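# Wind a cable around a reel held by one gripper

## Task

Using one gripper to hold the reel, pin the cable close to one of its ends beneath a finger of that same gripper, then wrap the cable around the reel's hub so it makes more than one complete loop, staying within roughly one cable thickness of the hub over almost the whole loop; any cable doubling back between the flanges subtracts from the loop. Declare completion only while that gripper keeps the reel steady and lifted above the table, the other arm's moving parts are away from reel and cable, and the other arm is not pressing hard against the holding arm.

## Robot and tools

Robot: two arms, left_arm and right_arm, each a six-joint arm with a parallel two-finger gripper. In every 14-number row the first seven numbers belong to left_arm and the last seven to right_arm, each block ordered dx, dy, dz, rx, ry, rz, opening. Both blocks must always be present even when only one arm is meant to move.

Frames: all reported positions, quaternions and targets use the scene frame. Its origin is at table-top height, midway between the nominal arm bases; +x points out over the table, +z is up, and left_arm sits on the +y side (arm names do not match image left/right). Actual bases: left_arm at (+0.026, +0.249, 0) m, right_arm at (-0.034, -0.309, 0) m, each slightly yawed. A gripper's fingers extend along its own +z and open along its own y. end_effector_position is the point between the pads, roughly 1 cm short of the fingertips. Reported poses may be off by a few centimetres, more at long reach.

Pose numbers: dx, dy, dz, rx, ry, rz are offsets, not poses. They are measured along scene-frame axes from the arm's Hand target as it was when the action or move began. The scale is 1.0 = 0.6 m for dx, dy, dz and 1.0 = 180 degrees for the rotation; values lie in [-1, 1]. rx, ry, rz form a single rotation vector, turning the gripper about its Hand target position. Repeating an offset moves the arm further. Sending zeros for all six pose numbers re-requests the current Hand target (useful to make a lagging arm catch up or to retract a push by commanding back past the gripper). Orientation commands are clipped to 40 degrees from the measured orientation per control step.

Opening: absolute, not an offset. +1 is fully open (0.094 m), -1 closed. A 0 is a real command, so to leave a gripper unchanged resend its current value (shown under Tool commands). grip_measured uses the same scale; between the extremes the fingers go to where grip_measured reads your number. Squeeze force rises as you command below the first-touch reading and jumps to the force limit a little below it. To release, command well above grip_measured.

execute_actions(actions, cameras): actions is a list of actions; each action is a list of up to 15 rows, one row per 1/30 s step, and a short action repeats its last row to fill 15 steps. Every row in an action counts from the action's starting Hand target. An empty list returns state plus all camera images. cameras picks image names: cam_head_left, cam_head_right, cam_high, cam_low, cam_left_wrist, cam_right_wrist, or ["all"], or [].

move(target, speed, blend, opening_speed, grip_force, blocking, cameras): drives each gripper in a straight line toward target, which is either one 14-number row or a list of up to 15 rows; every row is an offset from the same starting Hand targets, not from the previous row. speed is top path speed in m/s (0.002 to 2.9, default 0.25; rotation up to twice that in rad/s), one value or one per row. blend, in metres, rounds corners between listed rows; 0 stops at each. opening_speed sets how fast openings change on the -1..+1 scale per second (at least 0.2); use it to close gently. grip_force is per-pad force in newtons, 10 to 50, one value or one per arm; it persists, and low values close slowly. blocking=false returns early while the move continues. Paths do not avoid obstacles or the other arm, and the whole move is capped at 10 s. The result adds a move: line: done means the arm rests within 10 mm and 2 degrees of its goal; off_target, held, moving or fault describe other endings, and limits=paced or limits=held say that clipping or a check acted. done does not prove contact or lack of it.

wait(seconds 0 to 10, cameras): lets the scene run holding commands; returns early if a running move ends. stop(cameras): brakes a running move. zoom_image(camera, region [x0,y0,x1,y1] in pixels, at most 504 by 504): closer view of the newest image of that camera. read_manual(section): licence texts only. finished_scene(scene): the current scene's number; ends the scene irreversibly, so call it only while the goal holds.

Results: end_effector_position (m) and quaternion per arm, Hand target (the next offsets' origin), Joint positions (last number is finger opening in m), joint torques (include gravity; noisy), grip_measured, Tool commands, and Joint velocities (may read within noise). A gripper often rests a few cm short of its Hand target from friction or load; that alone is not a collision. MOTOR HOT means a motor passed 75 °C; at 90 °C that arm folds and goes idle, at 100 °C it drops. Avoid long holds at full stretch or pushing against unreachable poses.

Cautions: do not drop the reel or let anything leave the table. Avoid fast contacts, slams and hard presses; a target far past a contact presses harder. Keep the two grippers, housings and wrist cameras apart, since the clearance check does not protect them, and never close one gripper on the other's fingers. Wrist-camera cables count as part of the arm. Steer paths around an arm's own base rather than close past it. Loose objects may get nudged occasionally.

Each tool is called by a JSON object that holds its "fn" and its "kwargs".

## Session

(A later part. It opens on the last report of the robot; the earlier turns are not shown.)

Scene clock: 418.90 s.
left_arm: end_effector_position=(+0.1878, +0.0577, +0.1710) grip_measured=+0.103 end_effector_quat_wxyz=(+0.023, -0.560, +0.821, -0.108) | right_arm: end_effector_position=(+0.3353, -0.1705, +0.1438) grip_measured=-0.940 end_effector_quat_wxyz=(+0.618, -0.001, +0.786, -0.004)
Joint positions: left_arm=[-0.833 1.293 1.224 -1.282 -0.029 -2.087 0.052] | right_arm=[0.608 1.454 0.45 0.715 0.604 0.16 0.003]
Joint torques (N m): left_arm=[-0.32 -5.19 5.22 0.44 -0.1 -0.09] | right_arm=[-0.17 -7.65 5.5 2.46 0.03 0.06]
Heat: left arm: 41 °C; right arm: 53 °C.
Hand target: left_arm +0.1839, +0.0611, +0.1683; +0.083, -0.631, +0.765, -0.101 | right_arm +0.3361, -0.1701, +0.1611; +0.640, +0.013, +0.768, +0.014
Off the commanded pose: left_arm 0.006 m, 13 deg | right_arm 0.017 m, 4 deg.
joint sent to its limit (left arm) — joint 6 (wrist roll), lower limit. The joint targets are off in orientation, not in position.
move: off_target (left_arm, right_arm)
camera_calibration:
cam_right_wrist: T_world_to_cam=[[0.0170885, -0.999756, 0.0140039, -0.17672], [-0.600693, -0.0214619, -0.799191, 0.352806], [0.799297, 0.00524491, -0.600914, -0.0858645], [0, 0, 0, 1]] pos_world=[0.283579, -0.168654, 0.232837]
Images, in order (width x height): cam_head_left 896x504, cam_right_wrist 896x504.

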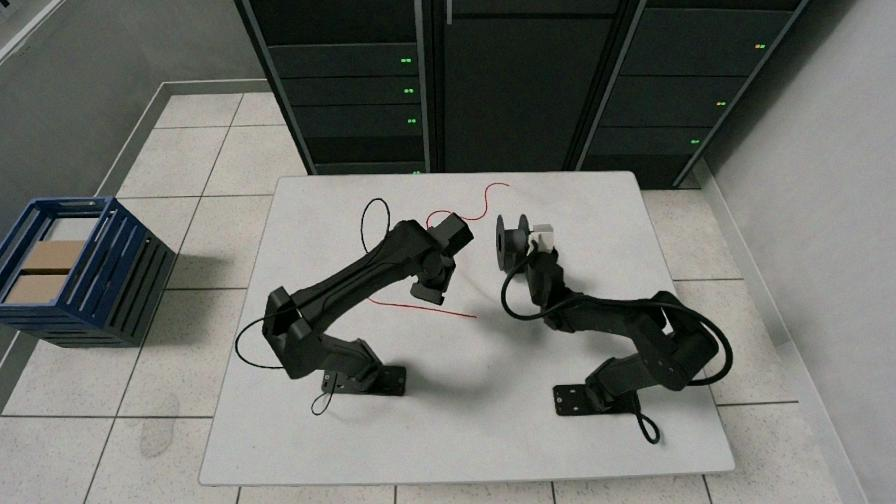

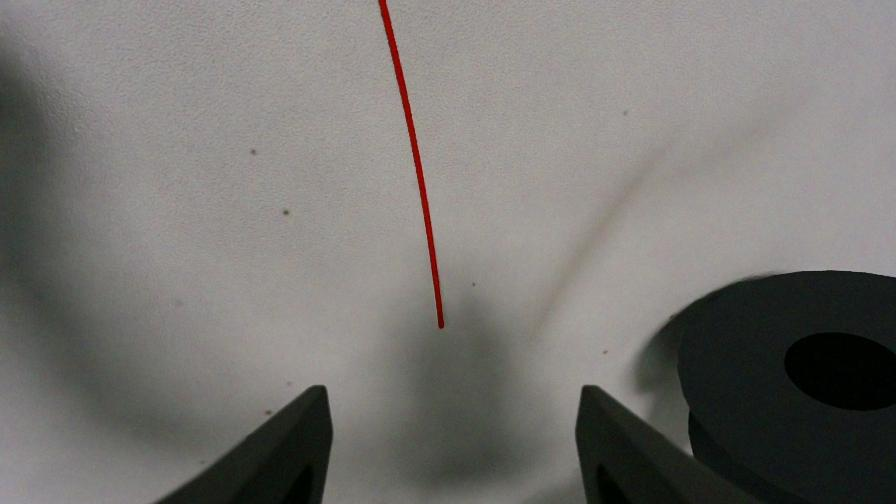

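{"fn": "move", "kwargs": {"target": [0.0148, -0.0445, -0.195, 0, 0, 0, 0.1, 0, 0, 0, 0, 0, 0, -1], "speed": 0.2, "cameras": ["cam_right_wrist", "cam_high"]}}

Scene clock: 437.60 s.
left_arm: end_effector_position=(+0.1965, +0.0284, +0.0576) grip_measured=+0.103 end_effector_quat_wxyz=(+0.016, -0.545, +0.830, -0.116) | right_arm: end_effector_position=(+0.3353, -0.1705, +0.1438) grip_measured=-0.940 end_effector_quat_wxyz=(+0.618, -0.001, +0.786, -0.004)
Joint positions: left_arm=[-0.867 1.424 0.868 -0.781 -0.019 -2.088 0.052] | right_arm=[0.608 1.454 0.45 0.715 0.604 0.16 0.003]
Joint torques (N m): left_arm=[-0.43 -5.07 5.04 0.48 -0.15 -0.07] | right_arm=[-0.23 -7.64 5.53 2.47 0.03 0.05]
Heat: left arm: 39 °C; right arm: 54 °C.
Hand target: left_arm +0.1928, +0.0343, +0.0513; +0.083, -0.631, +0.765, -0.101 | right_arm +0.3361, -0.1701, +0.1611; +0.640, +0.013, +0.768, +0.014
Off the commanded pose: left_arm 0.009 m, 15 deg | right_arm 0.017 m, 4 deg.
joint sent to its limit (left arm) — joint 6 (wrist roll), lower limit. The joint targets are off in orientation, not in position.
move: off_target (left_arm, right_arm)
camera_calibration:
cam_right_wrist: T_world_to_cam=[[0.0170885, -0.999756, 0.0140039, -0.17672], [-0.600693, -0.0214619, -0.799191, 0.352806], [0.799297, 0.00524491, -0.600914, -0.0858645], [0, 0, 0, 1]] pos_world=[0.283579, -0.168654, 0.232837]
Images, in order (width x height): cam_high 896x504, cam_right_wrist 896x504.

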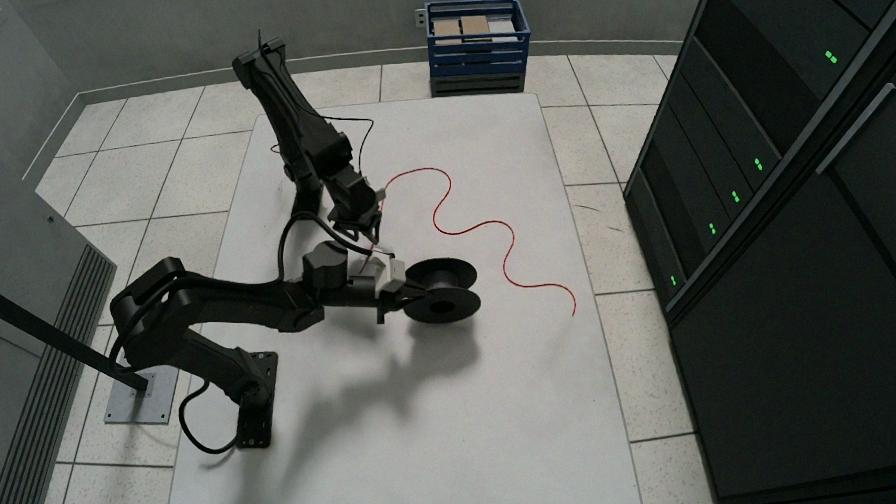

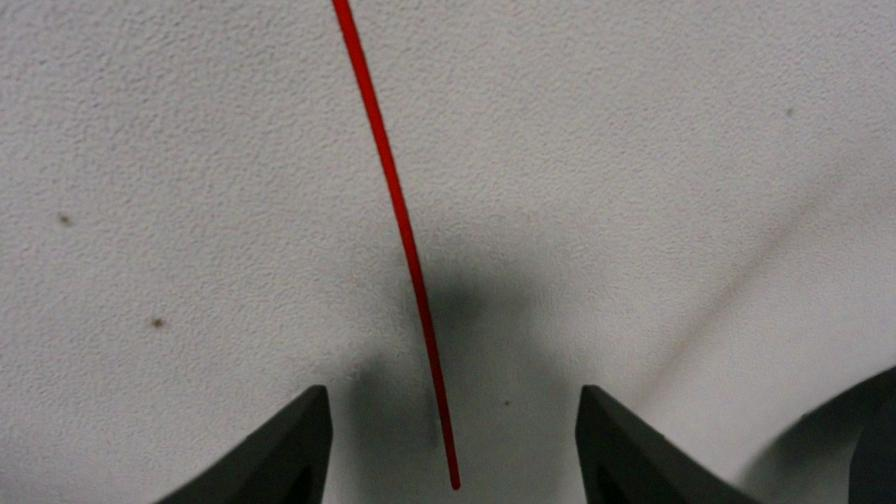

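{"fn": "move", "kwargs": {"target": [0.004, 0.0, -0.02, 0.0194, 0.081, -0.0277, -0.2, 0, 0, 0, 0, 0, 0, -1], "speed": 0.15, "cameras": ["cam_right_wrist"]}}

Scene clock: 457.50 s.
left_arm: end_effector_position=(+0.1924, +0.0362, +0.0362) grip_measured=-0.197 end_effector_quat_wxyz=(-0.023, -0.568, +0.823, -0.005) | right_arm: end_effector_position=(+0.3353, -0.1705, +0.1438) grip_measured=-0.940 end_effector_quat_wxyz=(+0.618, -0.001, +0.786, -0.004)
Joint positions: left_arm=[-0.819 1.629 1 -0.936 0.047 -2.088 0.038] | right_arm=[0.608 1.454 0.45 0.715 0.604 0.16 0.003]
Joint torques (N m): left_arm=[0.51 -5.24 9.25 0.01 -0.07 -0.07] | right_arm=[-0.2 -7.61 5.53 2.45 0.03 0.05]
Heat: left arm: 37 °C; right arm: 55 °C.
Hand target: left_arm +0.1953, +0.0343, +0.0394; +0.000, -0.602, +0.799, +0.000 | right_arm +0.3361, -0.1701, +0.1611; +0.640, +0.013, +0.768, +0.014
Off the commanded pose: left_arm 0.005 m, 6 deg | right_arm 0.017 m, 4 deg.
joint sent to its limit (left arm) — joint 6 (wrist roll), lower limit. The joint targets are off in orientation, not in position.
move: off_target (left_arm, right_arm)
camera_calibration:
cam_right_wrist: T_world_to_cam=[[0.0170885, -0.999756, 0.0140039, -0.17672], [-0.600693, -0.0214619, -0.799191, 0.352806], [0.799297, 0.00524491, -0.600914, -0.0858645], [0, 0, 0, 1]] pos_world=[0.283579, -0.168654, 0.232837]
Images, in order (width x height): cam_right_wrist 896x504.

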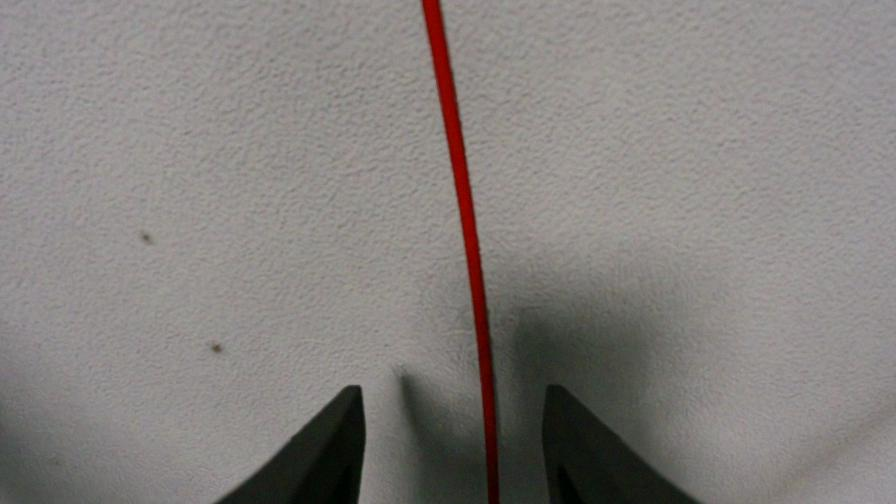

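{"fn": "move", "kwargs": {"target": [[0.0122, -0.0047, -0.0408, 0, 0, 0, -0.2, 0, 0, 0, 0, 0, 0, -1], [0.0122, -0.0047, -0.0408, 0, 0, 0, -1, 0, 0, 0, 0, 0, 0, -1]], "speed": 0.06, "opening_speed": 0.7, "cameras": ["cam_right_wrist", "cam_high"]}}

Scene clock: 473.30 s.
left_arm: end_effector_position=(+0.2025, +0.0277, +0.0193) grip_measured=-0.991 end_effector_quat_wxyz=(-0.023, -0.571, +0.821, -0.010) | right_arm: end_effector_position=(+0.3353, -0.1705, +0.1438) grip_measured=-0.940 end_effector_quat_wxyz=(+0.618, -0.001, +0.786, -0.004)
Joint positions: left_arm=[-0.81 1.696 1 -0.86 0.047 -2.088 0] | right_arm=[0.608 1.454 0.45 0.715 0.604 0.16 0.003]
Joint torques (N m): left_arm=[0.69 -6.01 5.78 0.15 -0.12 -0.07] | right_arm=[-0.2 -7.64 5.52 2.45 0.02 0.05]
Heat: left arm: 36 °C; right arm: 56 °C.
Hand target: left_arm +0.2025, +0.0314, +0.0148; +0.000, -0.602, +0.799, +0.000 | right_arm +0.3361, -0.1701, +0.1611; +0.640, +0.013, +0.768, +0.014
Off the commanded pose: left_arm 0.006 m, 5 deg | right_arm 0.017 m, 4 deg.
joint sent to its limit (left arm) — joint 6 (wrist roll), lower limit. The joint targets are off in orientation, not in position.
move: off_target (left_arm, right_arm); target 2's new opening was sent with left_arm's hand 0.006 m and 5 deg from that target
camera_calibration:
cam_right_wrist: T_world_to_cam=[[0.0170885, -0.999756, 0.0140039, -0.17672], [-0.600693, -0.0214619, -0.799191, 0.352806], [0.799297, 0.00524491, -0.600914, -0.0858645], [0, 0, 0, 1]] pos_world=[0.283579, -0.168654, 0.232837]
Images, in order (width x height): cam_high 896x504, cam_right_wrist 896x504.

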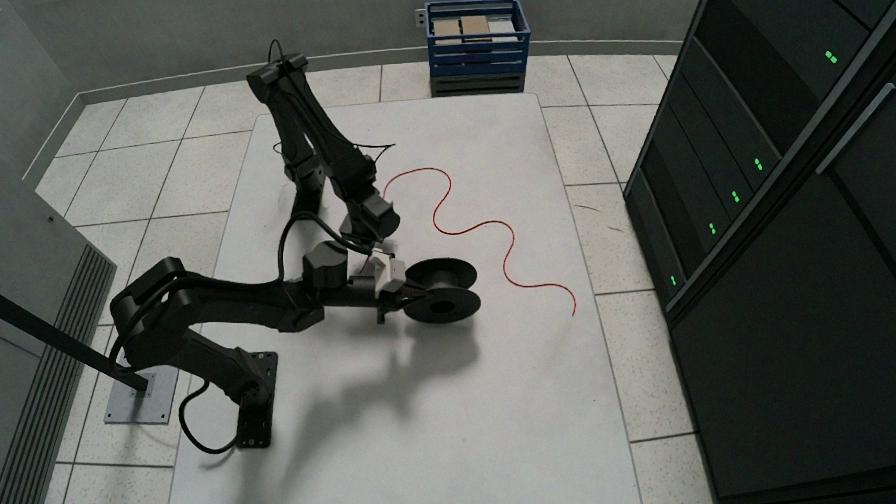

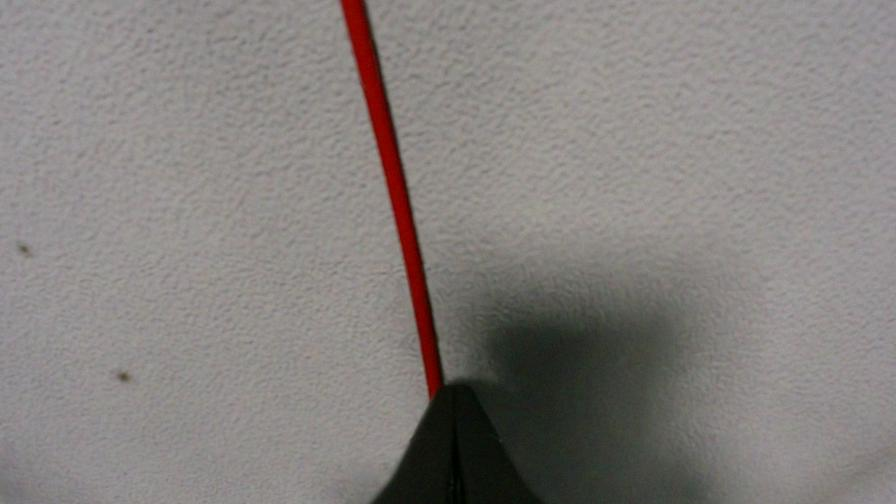

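{"fn": "move", "kwargs": {"target": [[0, 0, 0, 0, 0, 0, -0.5, 0, 0, 0, 0, 0, 0, -1], [-0.007, 0.0027, -0.015, 0, 0, 0, -0.5, 0, 0, 0, 0, 0, 0, -1], [-0.007, 0.0027, -0.015, 0, 0, 0, -1, 0, 0, 0, 0, 0, 0, -1]], "speed": 0.06, "opening_speed": 0.7, "cameras": ["cam_right_wrist"]}}

Scene clock: 481.23 s.
left_arm: end_effector_position=(+0.2030, +0.0270, +0.0140) grip_measured=-0.967 end_effector_quat_wxyz=(-0.022, -0.571, +0.820, -0.017) | right_arm: end_effector_position=(+0.3353, -0.1705, +0.1438) grip_measured=-0.940 end_effector_quat_wxyz=(+0.618, -0.001, +0.786, -0.004)
Joint positions: left_arm=[-0.81 1.696 0.976 -0.821 0.047 -2.089 0.002] | right_arm=[0.608 1.454 0.45 0.715 0.604 0.16 0.003]
Joint torques (N m): left_arm=[0.1 -5.65 4.66 0.13 -0.06 -0.14] | right_arm=[-0.17 -7.64 5.53 2.46 0.04 0.05]
Heat: left arm: 36 °C; right arm: 56 °C.
Hand target: left_arm +0.1983, +0.0331, +0.0058; +0.000, -0.602, +0.799, +0.000 | right_arm +0.3361, -0.1701, +0.1611; +0.640, +0.013, +0.768, +0.014
Off the commanded pose: left_arm 0.011 m, 5 deg | right_arm 0.017 m, 4 deg.
joint sent to its limit (left arm) — joint 6 (wrist roll), lower limit. The joint targets are off in orientation, not in position.
move: off_target (left_arm, right_arm); target 3's new opening was sent with left_arm's hand 0.011 m and 5 deg from that target
camera_calibration:
cam_right_wrist: T_world_to_cam=[[0.0170885, -0.999756, 0.0140039, -0.17672], [-0.600693, -0.0214619, -0.799191, 0.352806], [0.799297, 0.00524491, -0.600914, -0.0858645], [0, 0, 0, 1]] pos_world=[0.283579, -0.168654, 0.232837]
Images, in order (width x height): cam_right_wrist 896x504.

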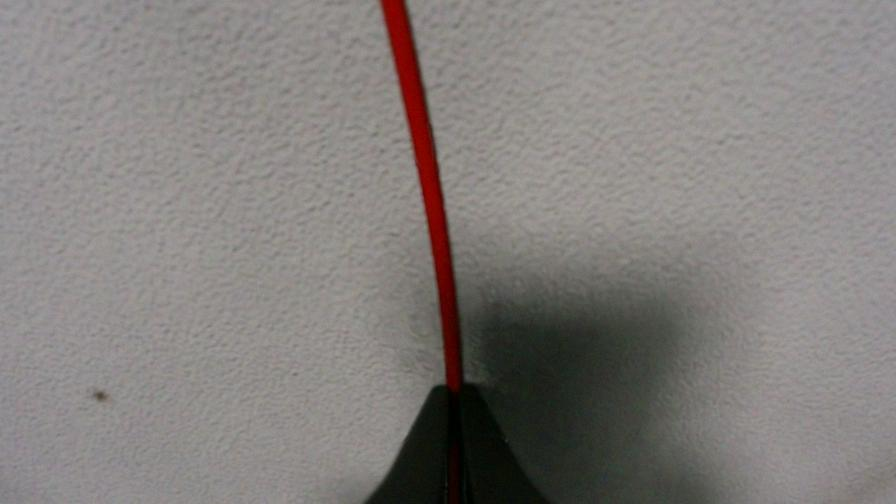

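{"fn": "move", "kwargs": {"target": [0.0, 0.06, 0.25, 0, 0, 0, -1, 0, 0, 0, 0, 0, 0, -1], "speed": 0.15, "cameras": ["cam_head_left", "cam_high", "cam_right_wrist"]}}

{"fn": "zoom_image", "kwargs": {"camera": "cam_high", "region": [290, 120, 480, 310]}}

Scene clock: 487.80 s.
left_arm: end_effector_position=(+0.1956, +0.0668, +0.1475) grip_measured=-0.970 end_effector_quat_wxyz=(-0.009, -0.595, +0.804, +0.006) | right_arm: end_effector_position=(+0.3353, -0.1705, +0.1438) grip_measured=-0.940 end_effector_quat_wxyz=(+0.618, -0.001, +0.786, -0.004)
Joint positions: left_arm=[-0.753 1.499 1.322 -1.408 0.016 -2.089 0.001] | right_arm=[0.608 1.454 0.45 0.715 0.604 0.16 0.003]
Joint torques (N m): left_arm=[0.68 -6.3 9.17 -0.12 -0.12 -0.08] | right_arm=[-0.2 -7.65 5.55 2.46 0.03 0.05]
Heat: left arm: 35 °C; right arm: 57 °C.
Hand target: left_arm +0.1984, +0.0691, +0.1558; +0.000, -0.602, +0.799, +0.000 | right_arm +0.3361, -0.1701, +0.1611; +0.640, +0.013, +0.768, +0.014
Off the commanded pose: left_arm 0.009 m, 2 deg | right_arm 0.017 m, 4 deg.
joint sent to its limit (left arm) — joint 6 (wrist roll), lower limit. The joint targets still meet the commanded pose.
move: off_target (right_arm)
camera_calibration:
cam_right_wrist: T_world_to_cam=[[0.0170885, -0.999756, 0.0140039, -0.17672], [-0.600693, -0.0214619, -0.799191, 0.352806], [0.799297, 0.00524491, -0.600914, -0.0858645], [0, 0, 0, 1]] pos_world=[0.283579, -0.168654, 0.232837]
Images, in order (width x height): cam_head_left 896x504, cam_high 896x504, cam_right_wrist 896x504.

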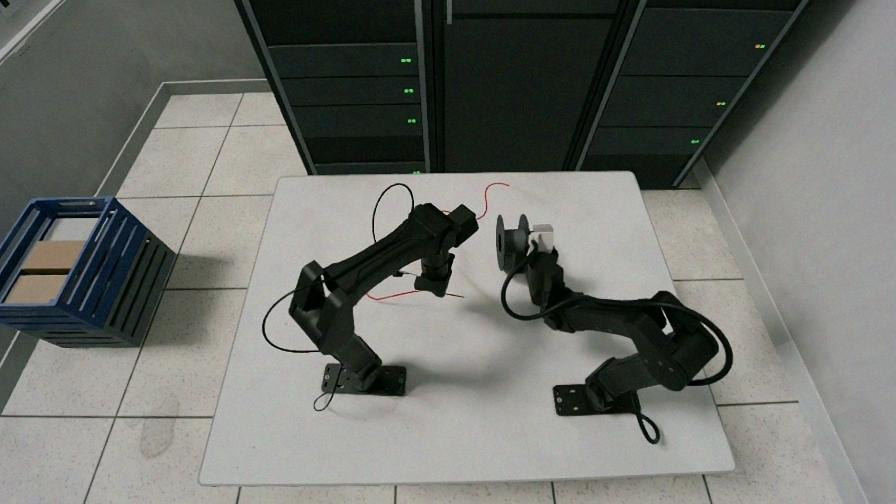

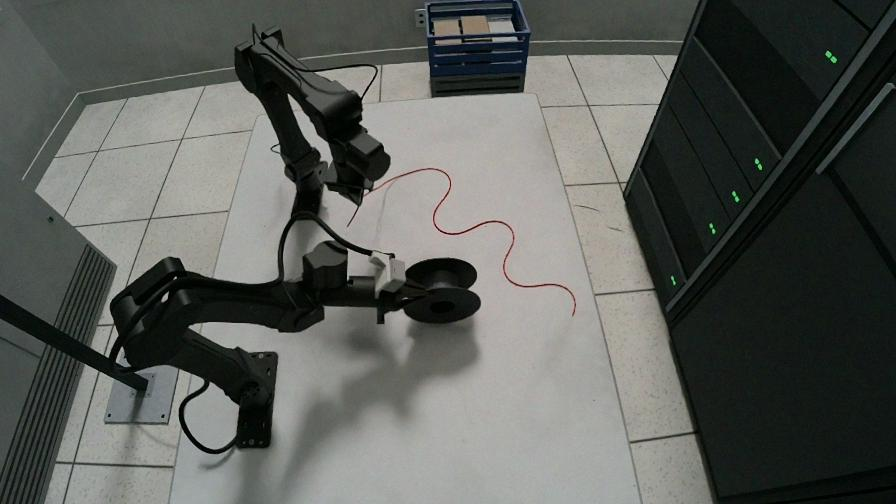

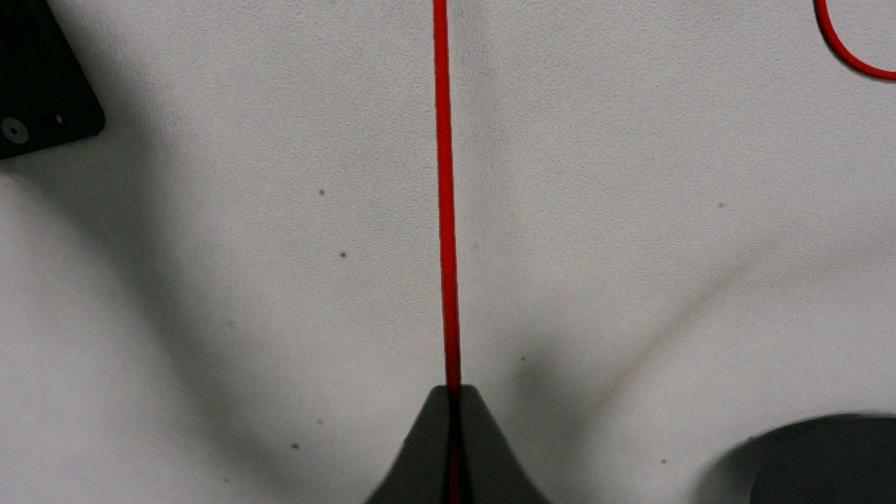

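Scaled by 2.653 from the camera's 896x504 image, which has a finer 1280x720 frame.

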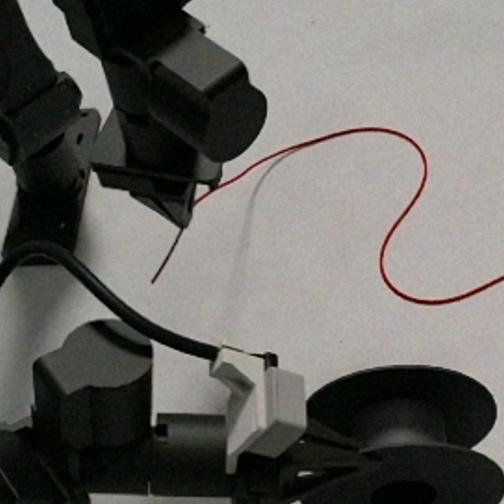

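{"fn": "move", "kwargs": {"target": [[0.0, 0.0, 0.25, 0, 0, 0, -1, 0, 0, -0.02, 0, 0, 0, -1], [0.26, -0.03, 0.26, -0.1578, -0.22, -0.417, -1, 0, 0, -0.03, 0, 0, 0, -1]], "speed": [0.25, 0.25], "blend": 0.03, "cameras": ["cam_low", "cam_head_left"]}}

{"fn": "zoom_image", "kwargs": {"camera": "cam_low", "region": [430, 200, 580, 340]}}

Scene clock: 528.10 s.
left_arm: end_effector_position=(+0.3517, +0.0528, +0.3053) grip_measured=-0.970 end_effector_quat_wxyz=(+0.108, +0.035, +0.926, -0.359) | right_arm: end_effector_position=(+0.3354, -0.1704, +0.1377) grip_measured=-0.940 end_effector_quat_wxyz=(+0.629, +0.005, +0.778, +0.003)
Joint positions: left_arm=[-0.191 1.687 1.932 -1.376 0.654 -0.328 0.001] | right_arm=[0.608 1.503 0.419 0.827 0.604 0.16 0.003]
Joint torques (N m): left_arm=[0.27 -6.26 9.87 0.71 0.39 0.12] | right_arm=[-0.17 -5.09 5 2.47 0.03 0.05]
Heat: left arm: 36 °C; right arm: 59 °C.
Hand target: left_arm +0.3543, +0.0511, +0.3119; +0.114, +0.044, +0.922, -0.366 | right_arm +0.3361, -0.1702, +0.1431; +0.640, +0.013, +0.768, +0.013
Off the commanded pose: left_arm 0.007 m, 2 deg | right_arm 0.005 m, 2 deg.
move: done
Images, in order (width x height): cam_head_left 896x504, cam_low 896x504.

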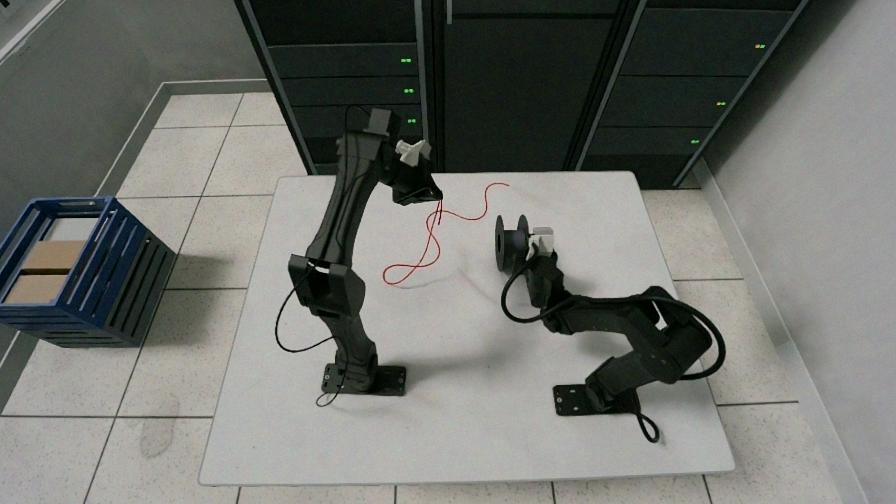

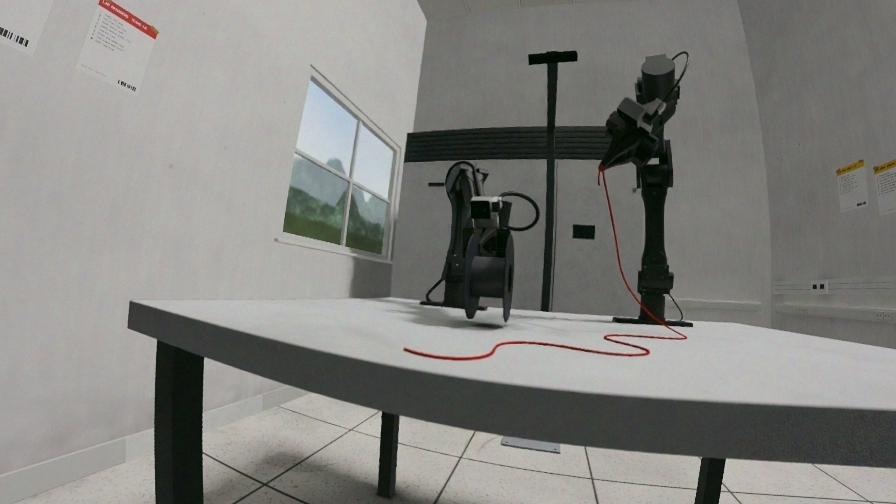

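Scaled by 3.360 from the camera's 896x504 image, which has a finer 1280x720 frame.

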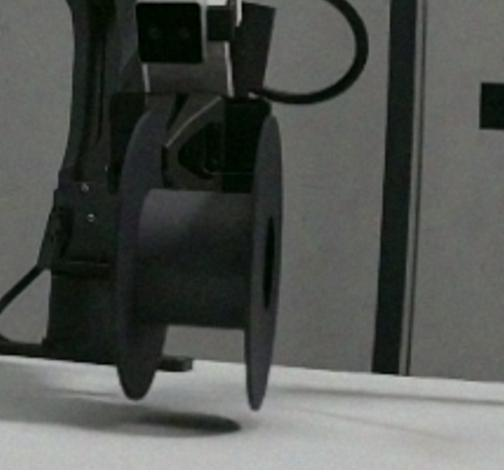

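{"fn": "move", "kwargs": {"target": [0, 0, 0, 0, 0, 0, -1, 0, 0, -0.02, 0, 0, 0, -1], "speed": 0.05, "cameras": ["cam_low", "cam_right_wrist"]}}

{"fn": "zoom_image", "kwargs": {"camera": "cam_low", "region": [430, 200, 580, 340]}}

Scene clock: 534.90 s.
left_arm: end_effector_position=(+0.3517, +0.0528, +0.3053) grip_measured=-0.970 end_effector_quat_wxyz=(+0.108, +0.035, +0.926, -0.360) | right_arm: end_effector_position=(+0.3356, -0.1703, +0.1275) grip_measured=-0.940 end_effector_quat_wxyz=(+0.631, +0.006, +0.775, +0.005)
Joint positions: left_arm=[-0.191 1.687 1.932 -1.376 0.654 -0.327 0.001] | right_arm=[0.608 1.561 0.397 0.915 0.604 0.16 0.003]
Joint torques (N m): left_arm=[0.44 -6.23 9.73 0.68 0.34 0.18] | right_arm=[-0.13 -5.12 4.79 2.37 0.02 0.05]
Heat: left arm: 36 °C; right arm: 59 °C.
Hand target: left_arm +0.3543, +0.0511, +0.3119; +0.114, +0.044, +0.922, -0.366 | right_arm +0.3361, -0.1702, +0.1311; +0.640, +0.013, +0.768, +0.014
Off the commanded pose: left_arm 0.007 m, 2 deg | right_arm 0.004 m, 2 deg.
move: done
camera_calibration:
cam_right_wrist: T_world_to_cam=[[0.0170653, -0.999816, -0.00878991, -0.173407], [-0.573787, -0.00259335, -0.819001, 0.336646], [0.818827, 0.01902, -0.573725, -0.10362], [0, 0, 0, 1]] pos_world=[0.28097, -0.170532, 0.21474]
Images, in order (width x height): cam_low 896x504, cam_right_wrist 896x504.

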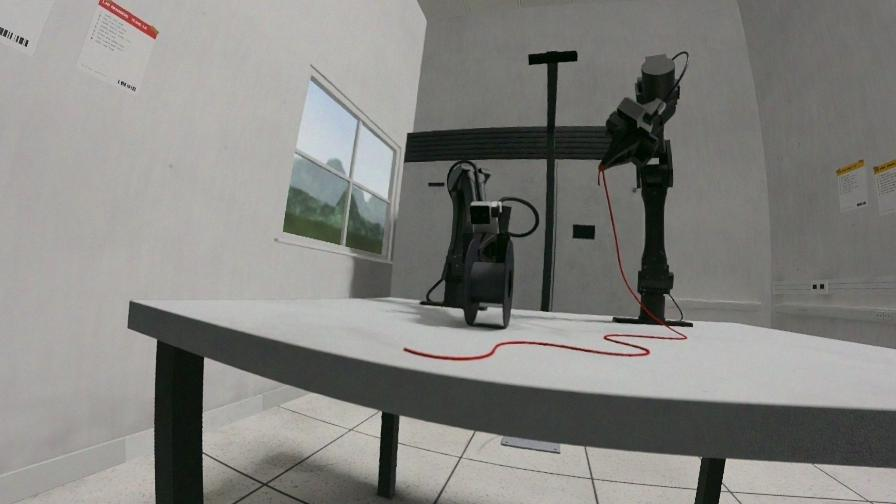

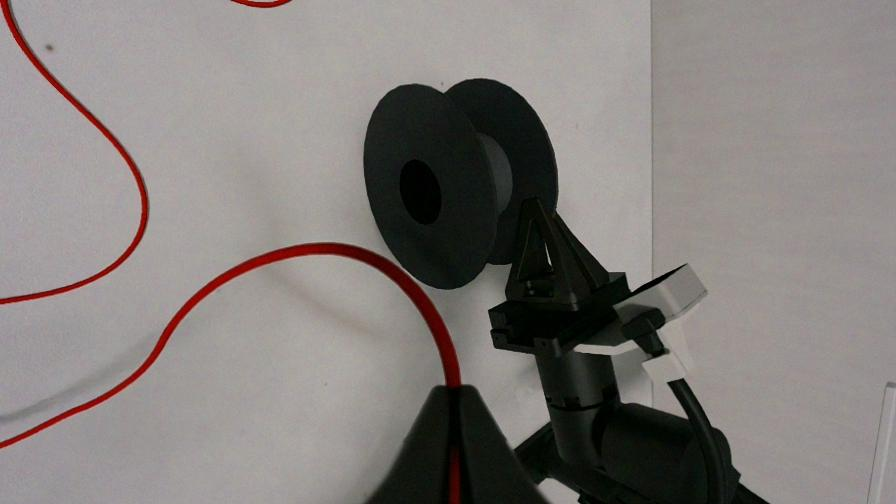

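Scaled by 3.360 from the camera's 896x504 image, which has a finer 1280x720 frame.

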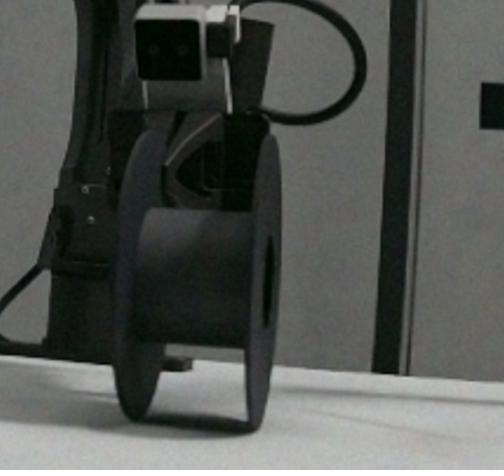

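{"fn": "move", "kwargs": {"target": [[0, 0, 0, 0, 0, 0, -1, 0, 0, -0.0085, 0, 0, 0, -1], [0, 0, 0, 0, 0, 0, -1, 0, 0, -0.0085, 0, 0, 0, 0.05]], "speed": 0.04, "opening_speed": 0.5, "cameras": ["cam_low", "cam_right_wrist", "cam_left_wrist"]}}

{"fn": "zoom_image", "kwargs": {"camera": "cam_low", "region": [430, 200, 580, 340]}}

Scene clock: 542.10 s.
left_arm: end_effector_position=(+0.3517, +0.0528, +0.3053) grip_measured=-0.970 end_effector_quat_wxyz=(+0.108, +0.035, +0.926, -0.360) | right_arm: end_effector_position=(+0.3374, -0.1688, +0.1305) grip_measured=+0.048 end_effector_quat_wxyz=(+0.643, +0.013, +0.766, +0.013)
Joint positions: left_arm=[-0.191 1.687 1.932 -1.376 0.654 -0.327 0.001] | right_arm=[0.608 1.586 0.391 0.982 0.603 0.159 0.049]
Joint torques (N m): left_arm=[0.43 -6.42 9.78 0.66 0.41 0.16] | right_arm=[-0.16 -5 4.44 2.03 0.01 0.05]
Heat: left arm: 36 °C; right arm: 59 °C.
Hand target: left_arm +0.3543, +0.0511, +0.3119; +0.114, +0.044, +0.922, -0.366 | right_arm +0.3361, -0.1701, +0.1259; +0.640, +0.013, +0.768, +0.014
Off the commanded pose: left_arm 0.007 m, 2 deg | right_arm 0.005 m, 0 deg.
move: done
camera_calibration:
cam_left_wrist: T_world_to_cam=[[-0.143521, -0.739002, 0.658239, -0.110591], [-0.949967, 0.289327, 0.117699, 0.318447], [-0.277426, -0.608413, -0.743552, 0.444231], [0, 0, 0, 1]] pos_world=[0.409883, 0.0964133, 0.365623]
cam_right_wrist: T_world_to_cam=[[0.0184445, -0.99941, -0.0289569, -0.169711], [-0.549492, 0.0140633, -0.835381, 0.336979], [0.835295, 0.0313198, -0.548908, -0.110113], [0, 0, 0, 1]] pos_world=[0.280275, -0.170901, 0.21615]
Images, in order (width x height): cam_low 896x504, cam_left_wrist 896x504, cam_right_wrist 896x504.

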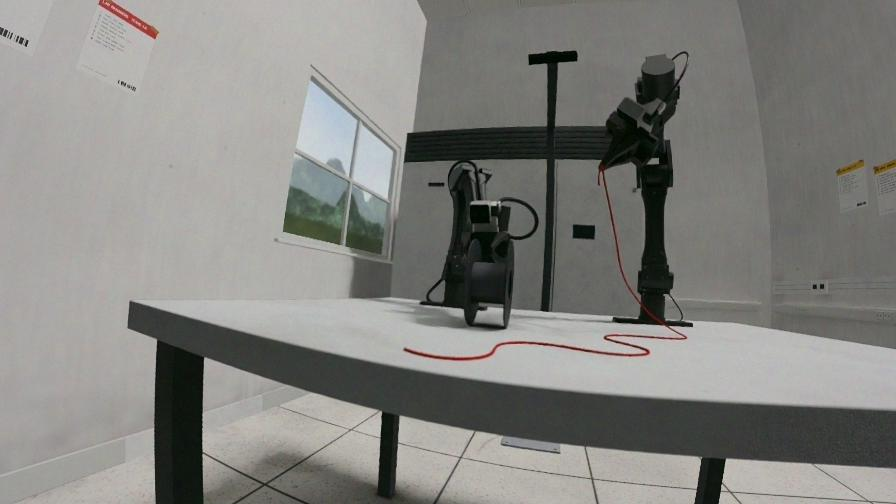

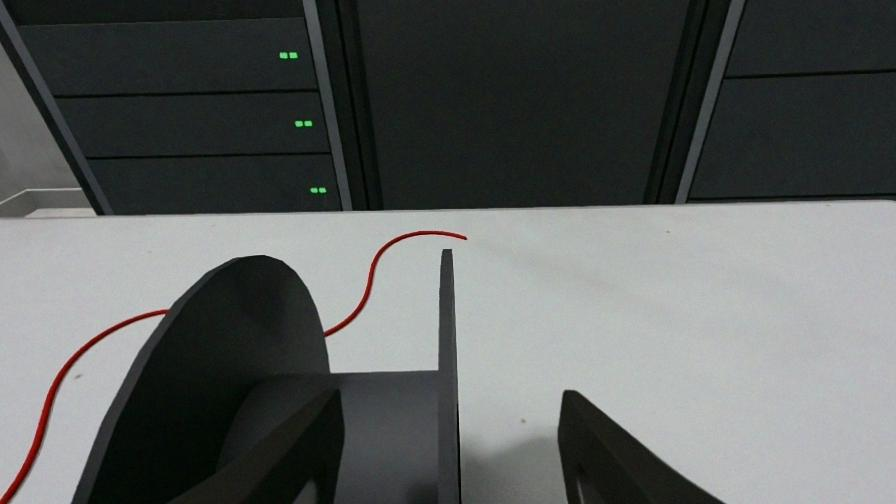

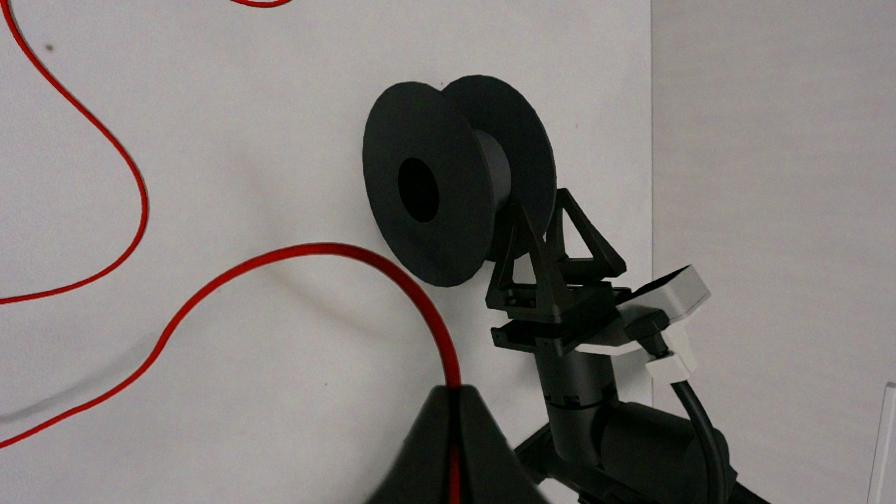

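Scaled by 3.360 from the camera's 896x504 image, which has a finer 1280x720 frame.

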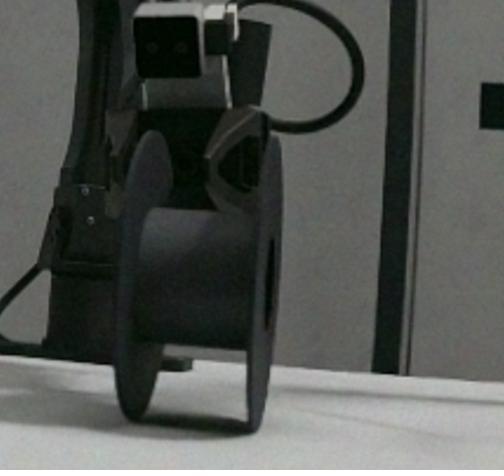

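{"fn": "move", "kwargs": {"target": [[0.19, -0.18, -0.05, 0, 0, 0, -1, 0, 0, 0, 0, 0, 0, 0.05], [0.185, -0.335, -0.21, 0, 0, 0, -1, 0, 0, 0, 0, 0, 0, 0.05]], "speed": 0.2, "blend": 0.03, "cameras": ["cam_low", "cam_head_left", "cam_head_right", "cam_left_wrist", "cam_right_wrist"]}}

{"fn": "zoom_image", "kwargs": {"camera": "cam_low", "region": [430, 170, 610, 340]}}

{"fn": "zoom_image", "kwargs": {"camera": "cam_head_left", "region": [440, 140, 580, 280]}}

Scene clock: 612.33 s.
left_arm: end_effector_position=(+0.4635, -0.1512, +0.1975) grip_measured=-0.970 end_effector_quat_wxyz=(+0.121, +0.050, +0.919, -0.371) | right_arm: end_effector_position=(+0.3374, -0.1688, +0.1305) grip_measured=+0.048 end_effector_quat_wxyz=(+0.643, +0.013, +0.766, +0.013)
Joint positions: left_arm=[-0.538 2.336 2.372 -0.941 0.488 -0.662 0.001] | right_arm=[0.608 1.586 0.391 0.982 0.603 0.159 0.049]
Joint torques (N m): left_arm=[0.28 -12.82 6.24 1.16 0.16 -0.01] | right_arm=[-0.16 -5 4.45 2.04 0.03 0.06]
Heat: left arm: 37 °C; right arm: 58 °C.
Hand target: left_arm +0.4652, -0.1500, +0.1857; +0.114, +0.044, +0.922, -0.366 | right_arm +0.3361, -0.1701, +0.1259; +0.640, +0.013, +0.768, +0.014
Off the commanded pose: left_arm 0.012 m, 1 deg | right_arm 0.005 m, 0 deg.
move: off_target (left_arm)
camera_calibration:
cam_left_wrist: T_world_to_cam=[[-0.183065, -0.719076, 0.670385, -0.155348], [-0.947113, 0.311813, 0.075827, 0.506683], [-0.26356, -0.62105, -0.738128, 0.261632], [0, 0, 0, 1]] pos_world=[0.520403, -0.107211, 0.258841]
cam_right_wrist: T_world_to_cam=[[0.0184445, -0.99941, -0.0289569, -0.169711], [-0.549492, 0.0140633, -0.835381, 0.336979], [0.835295, 0.0313198, -0.548908, -0.110113], [0, 0, 0, 1]] pos_world=[0.280275, -0.170901, 0.21615]
Images, in order (width x height): cam_head_left 896x504, cam_head_right 896x504, cam_low 896x504, cam_left_wrist 896x504, cam_right_wrist 896x504.

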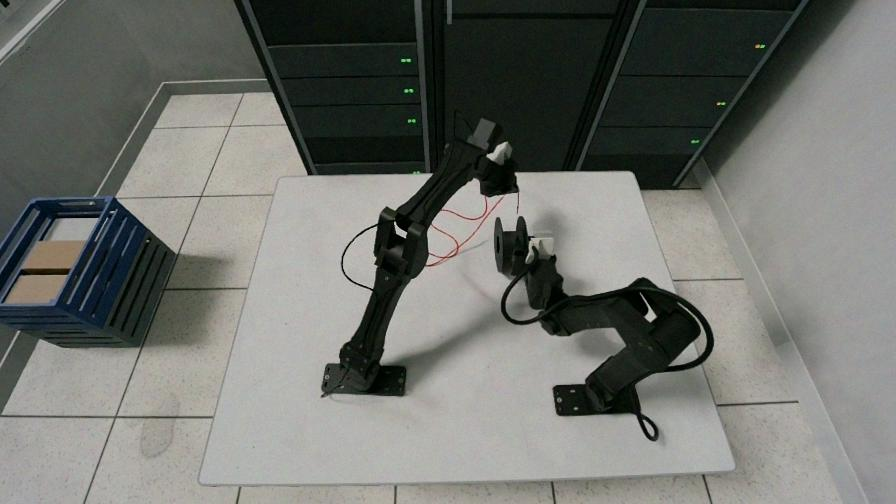

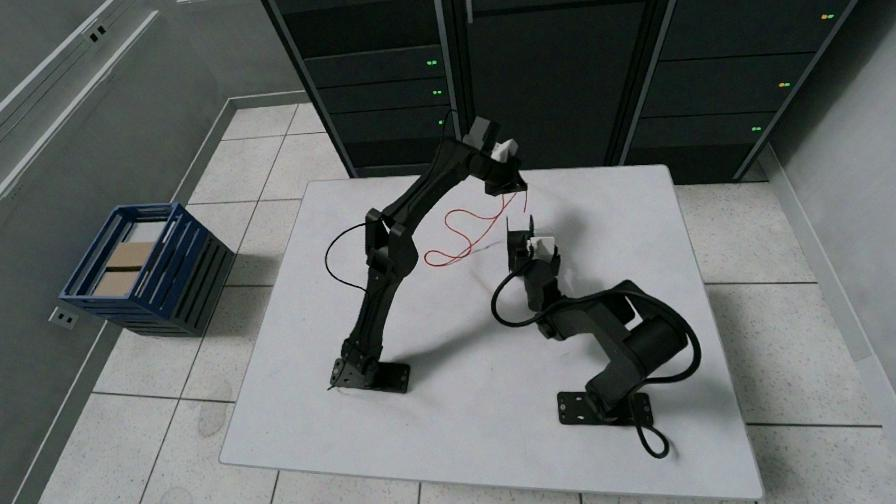

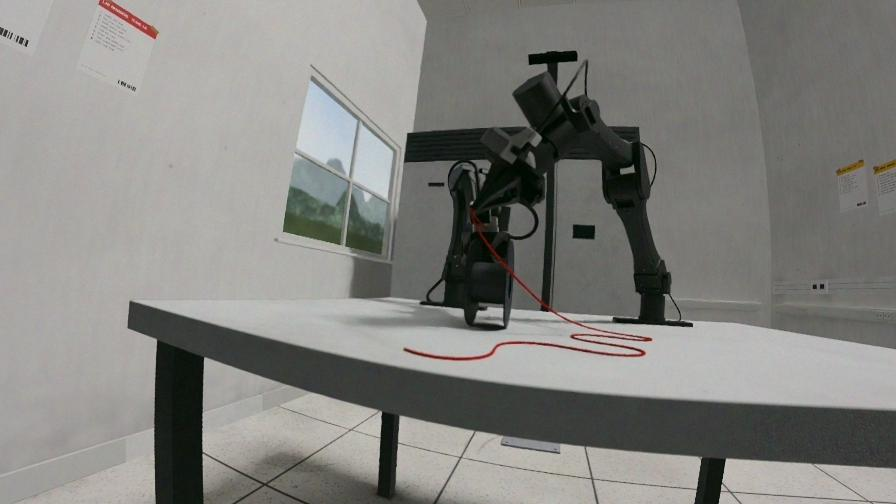

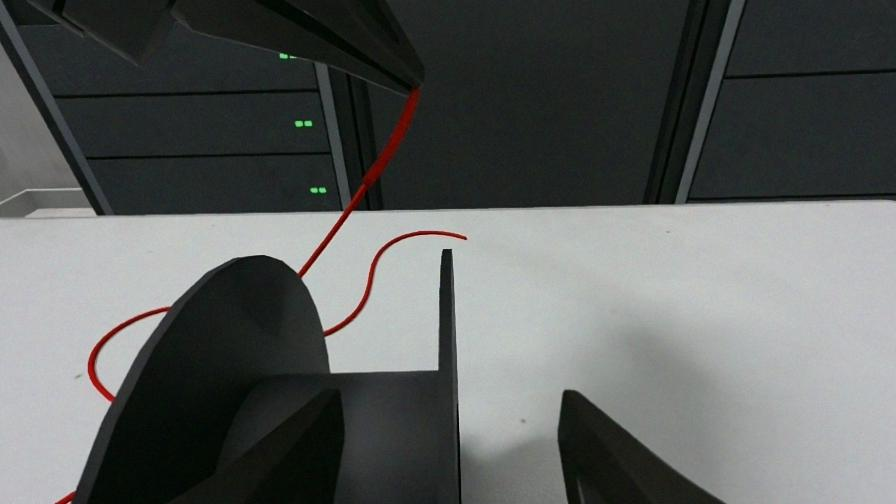

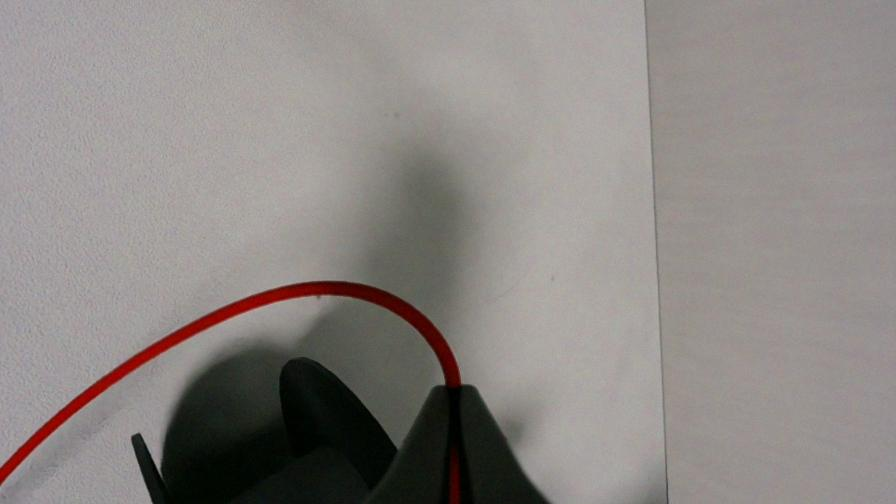

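Scaled by 2.800 from the camera's 896x504 image, which has a finer 1280x720 frame.

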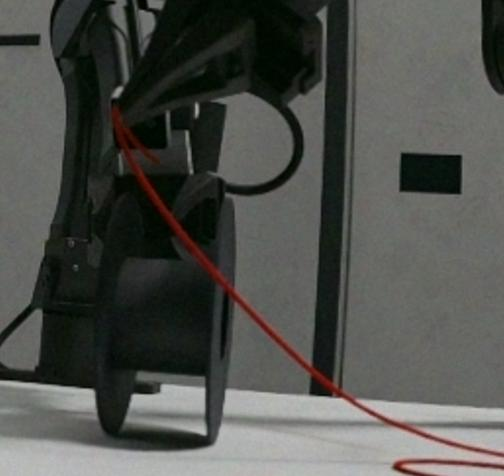

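Scaled by 3.600 from the camera's 896x504 image, which has a finer 1280x720 frame.

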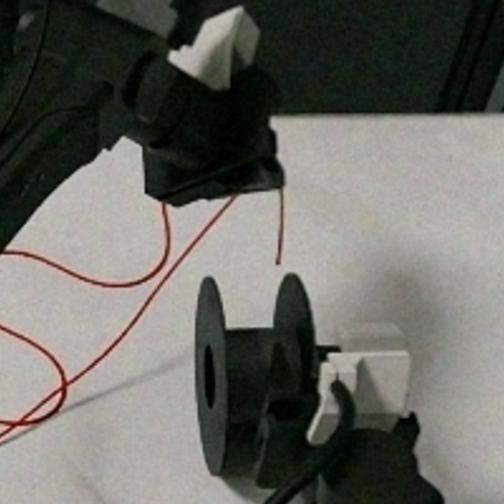

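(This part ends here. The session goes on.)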